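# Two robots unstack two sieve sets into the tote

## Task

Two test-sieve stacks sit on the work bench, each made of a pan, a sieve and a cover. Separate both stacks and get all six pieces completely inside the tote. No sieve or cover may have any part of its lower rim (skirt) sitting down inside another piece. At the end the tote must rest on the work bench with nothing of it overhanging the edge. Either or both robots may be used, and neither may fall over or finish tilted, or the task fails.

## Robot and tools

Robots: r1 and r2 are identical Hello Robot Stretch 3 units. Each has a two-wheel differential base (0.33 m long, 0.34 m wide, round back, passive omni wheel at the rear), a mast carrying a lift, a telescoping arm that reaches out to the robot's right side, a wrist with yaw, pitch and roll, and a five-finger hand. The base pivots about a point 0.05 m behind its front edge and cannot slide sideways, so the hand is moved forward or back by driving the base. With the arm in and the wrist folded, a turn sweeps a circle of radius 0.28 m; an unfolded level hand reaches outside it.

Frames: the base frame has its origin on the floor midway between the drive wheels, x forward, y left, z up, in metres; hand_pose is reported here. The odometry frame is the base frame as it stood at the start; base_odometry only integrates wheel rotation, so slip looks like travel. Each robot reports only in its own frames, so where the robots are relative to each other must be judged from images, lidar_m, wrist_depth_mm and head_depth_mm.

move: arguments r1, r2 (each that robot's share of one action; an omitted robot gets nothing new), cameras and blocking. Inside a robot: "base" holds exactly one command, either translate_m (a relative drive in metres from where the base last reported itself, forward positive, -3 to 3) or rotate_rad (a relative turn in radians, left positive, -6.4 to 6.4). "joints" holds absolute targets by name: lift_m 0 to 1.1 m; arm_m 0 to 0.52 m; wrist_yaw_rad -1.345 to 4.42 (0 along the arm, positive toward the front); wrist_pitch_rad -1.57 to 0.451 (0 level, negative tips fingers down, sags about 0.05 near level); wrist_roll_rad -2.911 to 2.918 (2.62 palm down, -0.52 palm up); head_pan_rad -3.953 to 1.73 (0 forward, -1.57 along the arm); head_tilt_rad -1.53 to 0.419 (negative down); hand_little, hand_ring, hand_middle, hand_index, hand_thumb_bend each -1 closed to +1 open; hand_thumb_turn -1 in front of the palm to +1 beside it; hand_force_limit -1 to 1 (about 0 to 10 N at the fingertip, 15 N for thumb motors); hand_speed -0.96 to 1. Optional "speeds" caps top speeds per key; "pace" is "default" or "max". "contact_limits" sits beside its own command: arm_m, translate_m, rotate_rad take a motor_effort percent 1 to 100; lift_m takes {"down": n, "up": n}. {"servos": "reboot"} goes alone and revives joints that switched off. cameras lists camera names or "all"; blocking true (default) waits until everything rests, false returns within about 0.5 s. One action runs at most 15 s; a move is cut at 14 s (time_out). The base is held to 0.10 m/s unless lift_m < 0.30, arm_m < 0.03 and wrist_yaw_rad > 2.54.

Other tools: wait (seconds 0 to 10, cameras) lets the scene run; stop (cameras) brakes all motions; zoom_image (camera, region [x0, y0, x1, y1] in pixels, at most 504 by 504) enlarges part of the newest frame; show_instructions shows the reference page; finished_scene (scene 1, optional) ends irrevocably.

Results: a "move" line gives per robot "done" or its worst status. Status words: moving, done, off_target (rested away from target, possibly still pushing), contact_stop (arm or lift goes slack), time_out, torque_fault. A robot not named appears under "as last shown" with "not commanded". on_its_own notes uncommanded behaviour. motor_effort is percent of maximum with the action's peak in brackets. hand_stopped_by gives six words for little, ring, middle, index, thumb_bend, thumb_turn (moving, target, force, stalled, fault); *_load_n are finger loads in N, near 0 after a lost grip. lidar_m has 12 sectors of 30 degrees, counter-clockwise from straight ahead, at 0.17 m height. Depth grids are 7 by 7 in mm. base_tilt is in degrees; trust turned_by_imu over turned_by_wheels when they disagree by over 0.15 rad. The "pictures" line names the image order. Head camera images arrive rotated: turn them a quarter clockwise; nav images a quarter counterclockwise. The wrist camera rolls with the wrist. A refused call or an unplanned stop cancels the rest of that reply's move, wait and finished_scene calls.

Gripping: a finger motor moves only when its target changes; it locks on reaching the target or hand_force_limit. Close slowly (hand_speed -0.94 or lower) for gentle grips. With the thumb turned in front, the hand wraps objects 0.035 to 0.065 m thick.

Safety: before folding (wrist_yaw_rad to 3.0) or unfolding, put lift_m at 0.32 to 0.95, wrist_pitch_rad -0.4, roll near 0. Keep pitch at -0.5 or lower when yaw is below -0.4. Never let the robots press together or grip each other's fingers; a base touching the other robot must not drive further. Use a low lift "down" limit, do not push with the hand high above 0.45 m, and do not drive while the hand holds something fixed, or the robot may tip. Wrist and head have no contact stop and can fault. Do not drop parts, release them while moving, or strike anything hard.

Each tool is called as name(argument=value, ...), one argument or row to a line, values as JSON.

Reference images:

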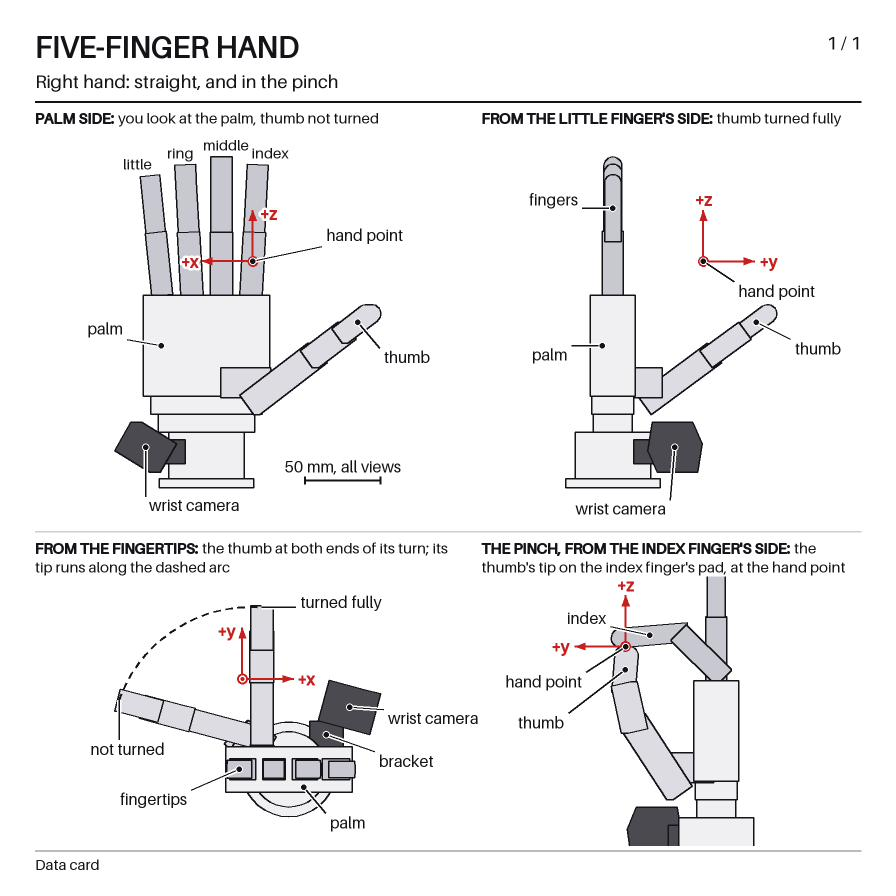

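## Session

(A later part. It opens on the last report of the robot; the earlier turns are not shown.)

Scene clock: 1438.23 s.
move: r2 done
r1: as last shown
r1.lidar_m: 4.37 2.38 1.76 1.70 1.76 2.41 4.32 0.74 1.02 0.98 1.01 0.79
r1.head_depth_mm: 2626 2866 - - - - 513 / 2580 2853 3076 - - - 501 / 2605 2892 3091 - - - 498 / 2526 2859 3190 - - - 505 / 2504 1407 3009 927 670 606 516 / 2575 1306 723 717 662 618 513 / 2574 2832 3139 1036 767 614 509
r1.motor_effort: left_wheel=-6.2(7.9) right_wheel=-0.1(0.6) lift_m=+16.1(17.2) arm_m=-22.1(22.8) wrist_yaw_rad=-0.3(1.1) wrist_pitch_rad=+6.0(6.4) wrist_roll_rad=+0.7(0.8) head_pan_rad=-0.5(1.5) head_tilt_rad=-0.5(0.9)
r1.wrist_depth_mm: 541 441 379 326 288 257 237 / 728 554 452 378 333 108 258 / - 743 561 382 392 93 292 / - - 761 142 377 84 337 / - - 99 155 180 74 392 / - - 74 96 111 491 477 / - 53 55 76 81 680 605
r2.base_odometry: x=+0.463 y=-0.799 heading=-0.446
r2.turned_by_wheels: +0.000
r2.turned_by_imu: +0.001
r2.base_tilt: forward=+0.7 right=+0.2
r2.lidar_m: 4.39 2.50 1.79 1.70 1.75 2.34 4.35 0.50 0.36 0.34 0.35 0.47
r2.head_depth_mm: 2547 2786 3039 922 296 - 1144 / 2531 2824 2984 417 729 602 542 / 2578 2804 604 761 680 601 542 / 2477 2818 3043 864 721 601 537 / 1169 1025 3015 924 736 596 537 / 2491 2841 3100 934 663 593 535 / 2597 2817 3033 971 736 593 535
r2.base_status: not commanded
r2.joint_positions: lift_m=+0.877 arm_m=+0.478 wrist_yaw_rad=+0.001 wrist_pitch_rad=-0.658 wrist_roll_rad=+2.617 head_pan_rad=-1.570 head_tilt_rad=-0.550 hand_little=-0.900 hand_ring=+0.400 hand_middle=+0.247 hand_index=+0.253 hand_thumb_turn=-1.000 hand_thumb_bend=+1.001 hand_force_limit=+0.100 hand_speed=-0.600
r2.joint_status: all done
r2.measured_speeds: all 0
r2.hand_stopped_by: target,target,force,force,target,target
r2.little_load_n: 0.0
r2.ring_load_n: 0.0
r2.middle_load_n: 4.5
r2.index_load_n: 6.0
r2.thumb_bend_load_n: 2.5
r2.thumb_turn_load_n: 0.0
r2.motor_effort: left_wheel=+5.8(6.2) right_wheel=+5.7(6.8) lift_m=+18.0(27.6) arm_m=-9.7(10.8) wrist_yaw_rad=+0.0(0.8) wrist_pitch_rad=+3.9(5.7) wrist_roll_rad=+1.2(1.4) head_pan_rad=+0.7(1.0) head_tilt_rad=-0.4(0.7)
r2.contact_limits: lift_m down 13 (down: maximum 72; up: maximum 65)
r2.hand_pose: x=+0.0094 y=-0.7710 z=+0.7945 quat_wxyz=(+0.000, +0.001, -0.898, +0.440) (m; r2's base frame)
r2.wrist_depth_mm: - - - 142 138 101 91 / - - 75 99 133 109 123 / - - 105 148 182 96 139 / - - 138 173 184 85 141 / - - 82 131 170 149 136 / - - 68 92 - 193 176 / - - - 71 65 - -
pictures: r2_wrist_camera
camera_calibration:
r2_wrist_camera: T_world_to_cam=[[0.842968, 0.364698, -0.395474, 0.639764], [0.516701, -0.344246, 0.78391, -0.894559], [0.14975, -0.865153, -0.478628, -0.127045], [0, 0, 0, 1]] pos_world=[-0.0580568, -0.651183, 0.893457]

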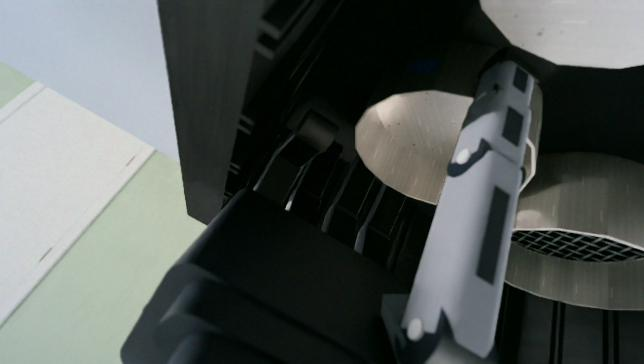

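Contact. Release and lift.

move(
  r2={"joints": {"hand_index": 0.5, "hand_middle": 0.5}},
  cameras=[],
)

move(
  r2={"joints": {"lift_m": 1.04}, "speeds": {"lift_m": 0.07}},
  cameras=["r2_head_camera", "r2_wrist_camera"],
)

move(
  r2={"joints": {"arm_m": 0.03}},
  cameras=["r2_nav_camera", "r1_nav_camera"],
)

Scene clock: 1451.73 s.
move: r2 done
r1: as last shown
r1.lidar_m: 4.38 2.38 1.76 1.70 1.76 2.41 4.32 0.74 1.01 0.98 1.01 0.79
r1.head_depth_mm: 2635 2885 - - - - 513 / 2619 2889 3142 - - - 502 / 2614 2860 3100 - - - 498 / 2546 2880 3141 - - - 505 / 2485 1405 3003 926 671 605 514 / 2593 1300 720 757 661 618 512 / 2621 2842 3143 1033 766 614 509
r1.thumb_bend_load_n: -0.5
r1.motor_effort: left_wheel=-6.3(7.5) right_wheel=+0.1(0.4) lift_m=+16.9(17.3) arm_m=-22.1(22.5) wrist_yaw_rad=+0.6(0.8) wrist_pitch_rad=+6.1(6.1) wrist_roll_rad=+0.7(0.8) head_pan_rad=-0.3(2.1) head_tilt_rad=-0.6(1.0)
r1.wrist_depth_mm: 537 443 375 327 288 257 238 / 719 556 450 381 332 108 260 / - 730 559 384 388 93 292 / - - 763 142 373 84 336 / - - 99 155 180 74 392 / - - 73 96 111 490 470 / - 53 55 76 81 684 603
r2.base_odometry: x=+0.463 y=-0.799 heading=-0.446
r2.turned_by_wheels: +0.000
r2.turned_by_imu: +0.000
r2.base_tilt: forward=+0.8 right=+0.1
r2.lidar_m: 4.40 2.51 1.78 1.71 1.75 2.34 4.35 0.50 0.36 0.34 0.35 0.47
r2.head_depth_mm: 2558 2784 3111 929 296 - 1138 / 2557 2812 2987 417 728 605 543 / 2546 2838 602 761 679 602 541 / 2482 2820 3008 868 719 599 539 / 1165 1022 2939 927 735 597 537 / 2499 2768 3102 934 662 596 535 / 2556 2804 2996 972 733 592 533
r2.base_status: not commanded
r2.joint_positions: lift_m=+0.877 arm_m=+0.478 wrist_yaw_rad=+0.001 wrist_pitch_rad=-0.660 wrist_roll_rad=+2.617 head_pan_rad=-1.570 head_tilt_rad=-0.550 hand_little=-0.900 hand_ring=+0.400 hand_middle=+0.500 hand_index=+0.500 hand_thumb_turn=-1.000 hand_thumb_bend=+1.000 hand_force_limit=+0.100 hand_speed=-0.600
r2.joint_status: all done
r2.measured_speeds: all 0
r2.hand_stopped_by: target,target,target,target,target,target
r2.little_load_n: 0.0
r2.ring_load_n: 0.0
r2.middle_load_n: 0.0
r2.index_load_n: 0.0
r2.thumb_bend_load_n: 0.0
r2.thumb_turn_load_n: 0.0
r2.motor_effort: left_wheel=+5.3(6.0) right_wheel=+6.4(6.7) lift_m=+32.2(32.7) arm_m=-13.2(14.1) wrist_yaw_rad=+0.3(0.9) wrist_pitch_rad=+4.6(5.1) wrist_roll_rad=+1.3(1.3) head_pan_rad=+0.5(1.2) head_tilt_rad=+0.3(0.5)
r2.contact_limits: lift_m down 13 (down: maximum 72; up: maximum 65)
r2.hand_pose: x=+0.0094 y=-0.7706 z=+0.7942 quat_wxyz=(+0.000, +0.001, -0.898, +0.439) (m; r2's base frame)
r2.wrist_depth_mm: - - - 140 136 98 88 / - - 73 103 130 110 120 / - - 99 145 182 96 138 / - - 138 173 187 84 141 / - - 82 134 88 143 132 / - - 68 92 - 194 176 / - - - 72 65 - -
pictures: none
No camera images: "cameras" was empty.

Scene clock: 1454.70 s.
move: r2 done
r1.base_odometry: x=+0.816 y=-0.725 heading=+0.069
r1.turned_by_wheels: +0.000
r1.turned_by_imu: +0.000
r1.base_tilt: forward=+2.3 right=-0.7
r1.lidar_m: 4.38 2.38 1.76 1.69 1.76 2.41 4.31 0.74 1.02 0.98 1.01 0.80
r1.head_depth_mm: 2603 2844 - - - - 513 / 2612 2876 3125 - - - 502 / 2606 2872 3130 - - - 498 / 2550 2861 3160 - - - 505 / 1227 2709 1512 953 771 606 515 / 2502 634 610 588 724 619 512 / 2566 2834 3141 1034 769 613 509
r1.base_status: not commanded
r1.joint_positions: lift_m=+1.030 arm_m=+0.030 wrist_yaw_rad=+0.000 wrist_pitch_rad=-0.664 wrist_roll_rad=+2.619 head_pan_rad=-1.570 head_tilt_rad=-0.550 hand_little=-0.900 hand_ring=+0.400 hand_middle=+0.500 hand_index=+0.500 hand_thumb_turn=-1.000 hand_thumb_bend=+1.000 hand_force_limit=+0.100 hand_speed=-0.600
r1.joint_status: not commanded
r1.measured_speeds: all 0
r1.hand_stopped_by: target,target,target,target,target,target
r1.little_load_n: 0.0
r1.ring_load_n: 0.0
r1.middle_load_n: 0.0
r1.index_load_n: 0.0
r1.thumb_bend_load_n: 0.0
r1.thumb_turn_load_n: 0.0
r1.motor_effort: left_wheel=-6.9(7.7) right_wheel=+0.0(0.7) lift_m=+16.1(17.5) arm_m=-22.0(22.5) wrist_yaw_rad=-0.5(1.4) wrist_pitch_rad=+5.7(6.3) wrist_roll_rad=+0.8(0.9) head_pan_rad=+0.5(1.8) head_tilt_rad=-1.2(1.3)
r1.hand_pose: x=+0.0095 y=-0.3218 z=+0.9467 quat_wxyz=(+0.000, +0.000, -0.899, +0.438) (m; r1's base frame)
r1.wrist_depth_mm: 536 444 381 326 290 257 238 / 731 552 452 382 329 108 259 / - 724 567 382 387 93 293 / - - 780 143 375 84 336 / - - 99 155 180 74 396 / - - 73 95 111 485 474 / - 54 55 76 81 682 601
r2.base_odometry: x=+0.463 y=-0.799 heading=-0.446
r2.turned_by_wheels: +0.000
r2.turned_by_imu: +0.000
r2.base_tilt: forward=+0.8 right=+0.2
r2.lidar_m: 4.39 2.50 1.78 1.70 1.75 2.34 4.35 0.50 0.36 0.34 0.35 0.47
r2.head_depth_mm: 2546 329 3051 1014 757 607 545 / 2512 513 3081 1007 756 604 542 / 2515 507 2978 926 681 602 540 / 2458 2704 2922 926 720 600 538 / 1175 1020 2971 933 738 596 538 / 2497 2781 3068 932 664 595 536 / 2519 2823 3047 973 735 595 534
r2.base_status: not commanded
r2.joint_positions: lift_m=+1.040 arm_m=+0.478 wrist_yaw_rad=+0.001 wrist_pitch_rad=-0.660 wrist_roll_rad=+2.617 head_pan_rad=-1.570 head_tilt_rad=-0.550 hand_little=-0.900 hand_ring=+0.400 hand_middle=+0.500 hand_index=+0.500 hand_thumb_turn=-1.000 hand_thumb_bend=+1.000 hand_force_limit=+0.100 hand_speed=-0.600
r2.joint_status: all done
r2.measured_speeds: all 0
r2.hand_stopped_by: target,target,target,target,target,target
r2.little_load_n: 0.0
r2.ring_load_n: 0.5
r2.middle_load_n: 0.0
r2.index_load_n: 0.0
r2.thumb_bend_load_n: 0.0
r2.thumb_turn_load_n: 0.0
r2.motor_effort: left_wheel=+4.7(5.4) right_wheel=+5.9(7.0) lift_m=+31.8(34.7) arm_m=-9.6(13.5) wrist_yaw_rad=-0.1(0.8) wrist_pitch_rad=+4.5(4.7) wrist_roll_rad=+1.3(1.4) head_pan_rad=+0.7(1.1) head_tilt_rad=+0.9(1.2)
r2.hand_pose: x=+0.0094 y=-0.7706 z=+0.9572 quat_wxyz=(+0.000, +0.001, -0.898, +0.439) (m; r2's base frame)
r2.wrist_depth_mm: - - - - - 257 229 / - - - 283 305 110 252 / - - - 134 293 96 - / - - - 177 197 83 257 / - - 82 133 88 - - / - - 68 91 - - - / - - - 71 65 - -
pictures: r2_head_camera (sideways), r2_wrist_camera
camera_calibration:
r2_head_camera: T_world_to_cam=[[-0.032864, 0.518245, -0.8546, 1.12651], [0.999453, 0.0202878, -0.0261314, 0.0332967], [0.0037955, -0.854991, -0.518628, 0.636011], [0, 0, 0, 1]] pos_world=[0.00132918, -0.0406998, 1.29344]
r2_wrist_camera: T_world_to_cam=[[0.842982, 0.365424, -0.394773, 0.703853], [0.516676, -0.345709, 0.783282, -1.02253], [0.149754, -0.864263, -0.480233, -0.046493], [0, 0, 0, 1]] pos_world=[-0.0580568, -0.650884, 1.05646]

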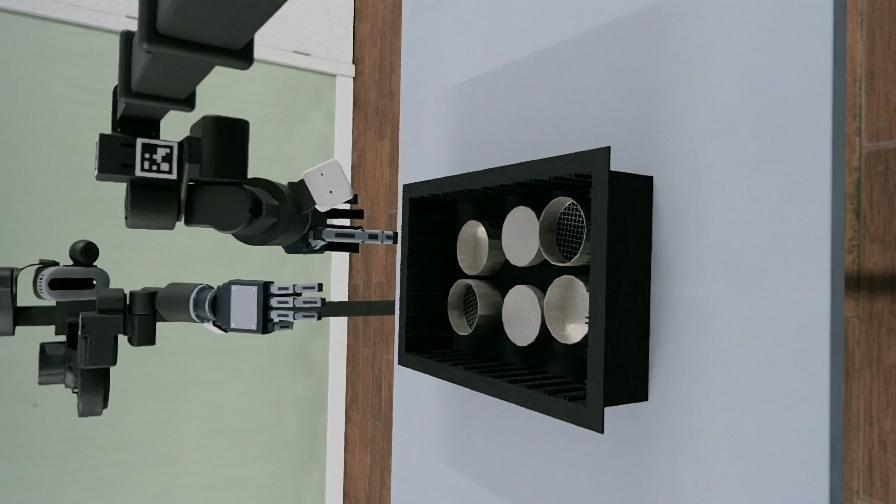

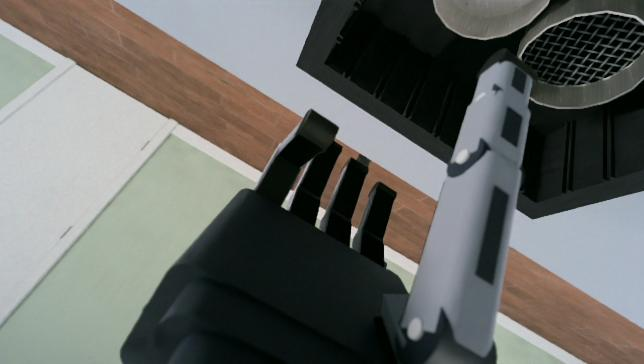

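Scene clock: 1459.20 s.
move: r2 done
r1: as last shown
r1.lidar_m: 4.37 2.39 1.76 1.69 1.76 2.41 4.32 0.74 1.01 0.98 1.01 0.79
r1.head_depth_mm: 2625 2864 - - - - 513 / 2622 2864 3106 - - - 501 / 2605 2848 3107 - - - 498 / 2549 2877 3144 - - - 504 / 1216 1043 3013 967 770 604 515 / 2514 2832 3133 984 725 618 511 / 2607 2816 3166 1034 768 613 509
r1.motor_effort: left_wheel=-6.5(7.9) right_wheel=+0.2(0.8) lift_m=+16.8(17.7) arm_m=-21.7(22.5) wrist_yaw_rad=+0.4(1.4) wrist_pitch_rad=+5.7(6.4) wrist_roll_rad=+0.8(0.9) head_pan_rad=-1.0(2.1) head_tilt_rad=-1.3(1.7)
r1.wrist_depth_mm: 538 450 374 328 288 257 238 / 725 558 454 378 329 108 258 / - 733 567 385 389 93 292 / - - 762 142 372 84 335 / - - 99 155 180 74 392 / - - 73 95 111 490 472 / - 53 55 76 81 680 600
r2.base_odometry: x=+0.463 y=-0.799 heading=-0.446
r2.turned_by_wheels: +0.000
r2.turned_by_imu: +0.001
r2.base_tilt: forward=+0.9 right=+0.1
r2.lidar_m: 4.41 2.51 1.79 1.70 1.75 2.34 4.35 0.50 0.36 0.34 0.35 0.47
r2.head_depth_mm: 2536 2735 - - - - 545 / 2537 2801 3003 - - - 1141 / 2533 2807 3021 - - - 539 / 2486 2814 3116 927 731 567 538 / 1172 1021 3019 921 736 596 538 / 2477 2826 3084 934 664 596 535 / 2540 2763 3016 974 735 592 533
r2.base_status: not commanded
r2.joint_positions: lift_m=+1.040 arm_m=+0.030 wrist_yaw_rad=+0.001 wrist_pitch_rad=-0.660 wrist_roll_rad=+2.617 head_pan_rad=-1.570 head_tilt_rad=-0.550 hand_little=-0.900 hand_ring=+0.400 hand_middle=+0.500 hand_index=+0.500 hand_thumb_turn=-1.000 hand_thumb_bend=+1.000 hand_force_limit=+0.100 hand_speed=-0.600
r2.joint_status: all done
r2.measured_speeds: all 0
r2.hand_stopped_by: target,target,target,target,target,target
r2.little_load_n: 0.0
r2.ring_load_n: 0.0
r2.middle_load_n: -0.5
r2.index_load_n: 0.5
r2.thumb_bend_load_n: 0.0
r2.thumb_turn_load_n: 0.0
r2.motor_effort: left_wheel=+4.7(5.7) right_wheel=+6.4(7.0) lift_m=+32.9(32.9) arm_m=-14.9(19.5) wrist_yaw_rad=+0.0(1.0) wrist_pitch_rad=+4.5(4.7) wrist_roll_rad=+1.3(1.4) head_pan_rad=+0.8(1.2) head_tilt_rad=+1.3(1.7)
r2.hand_pose: x=+0.0094 y=-0.3226 z=+0.9572 quat_wxyz=(+0.000, +0.001, -0.898, +0.439) (m; r2's base frame)
r2.wrist_depth_mm: - - - - - - - / - - - - - 105 - / - - - 326 - 95 - / - - 138 177 203 83 - / - - 82 133 88 - - / - - 68 91 - - - / - - - 71 65 - -
pictures: r1_nav_camera (sideways), r2_nav_camera (sideways)
camera_calibration:
r1_nav_camera: T_world_to_cam=[[0.0365808, -0.523057, 0.851512, -1.06336], [-0.999328, -0.021014, 0.0300227, 0.0224839], [0.00219009, -0.852039, -0.523474, 0.638172], [0, 0, 0, 1]] pos_world=[0.0599696, -0.011977, 1.23885]
r2_nav_camera: T_world_to_cam=[[-0.0164265, -0.483352, 0.875272, -1.09375], [-0.998761, -0.0332027, -0.0370796, 0.110628], [0.0469839, -0.874796, -0.482208, 0.588976], [0, 0, 0, 1]] pos_world=[0.0648525, -0.00975747, 1.24544]

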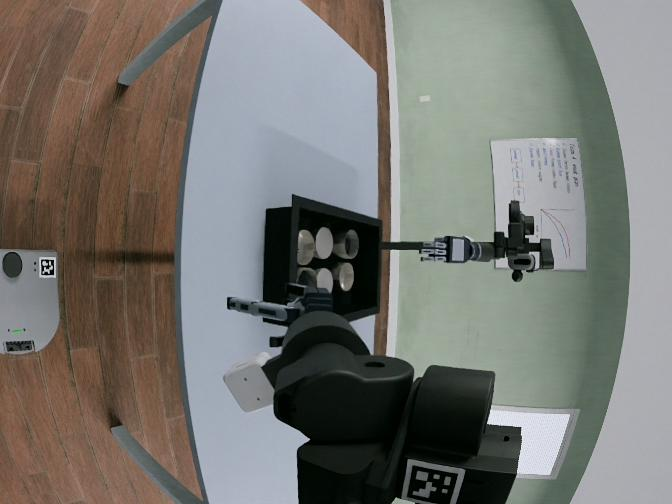

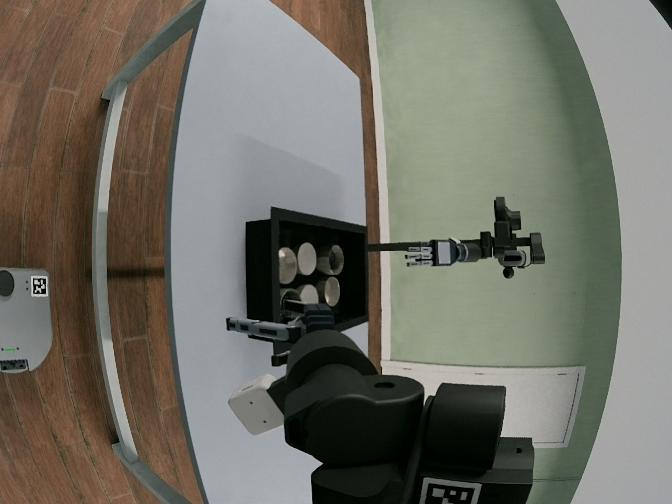

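finished_scene(
)

The scene is finished: the task was done.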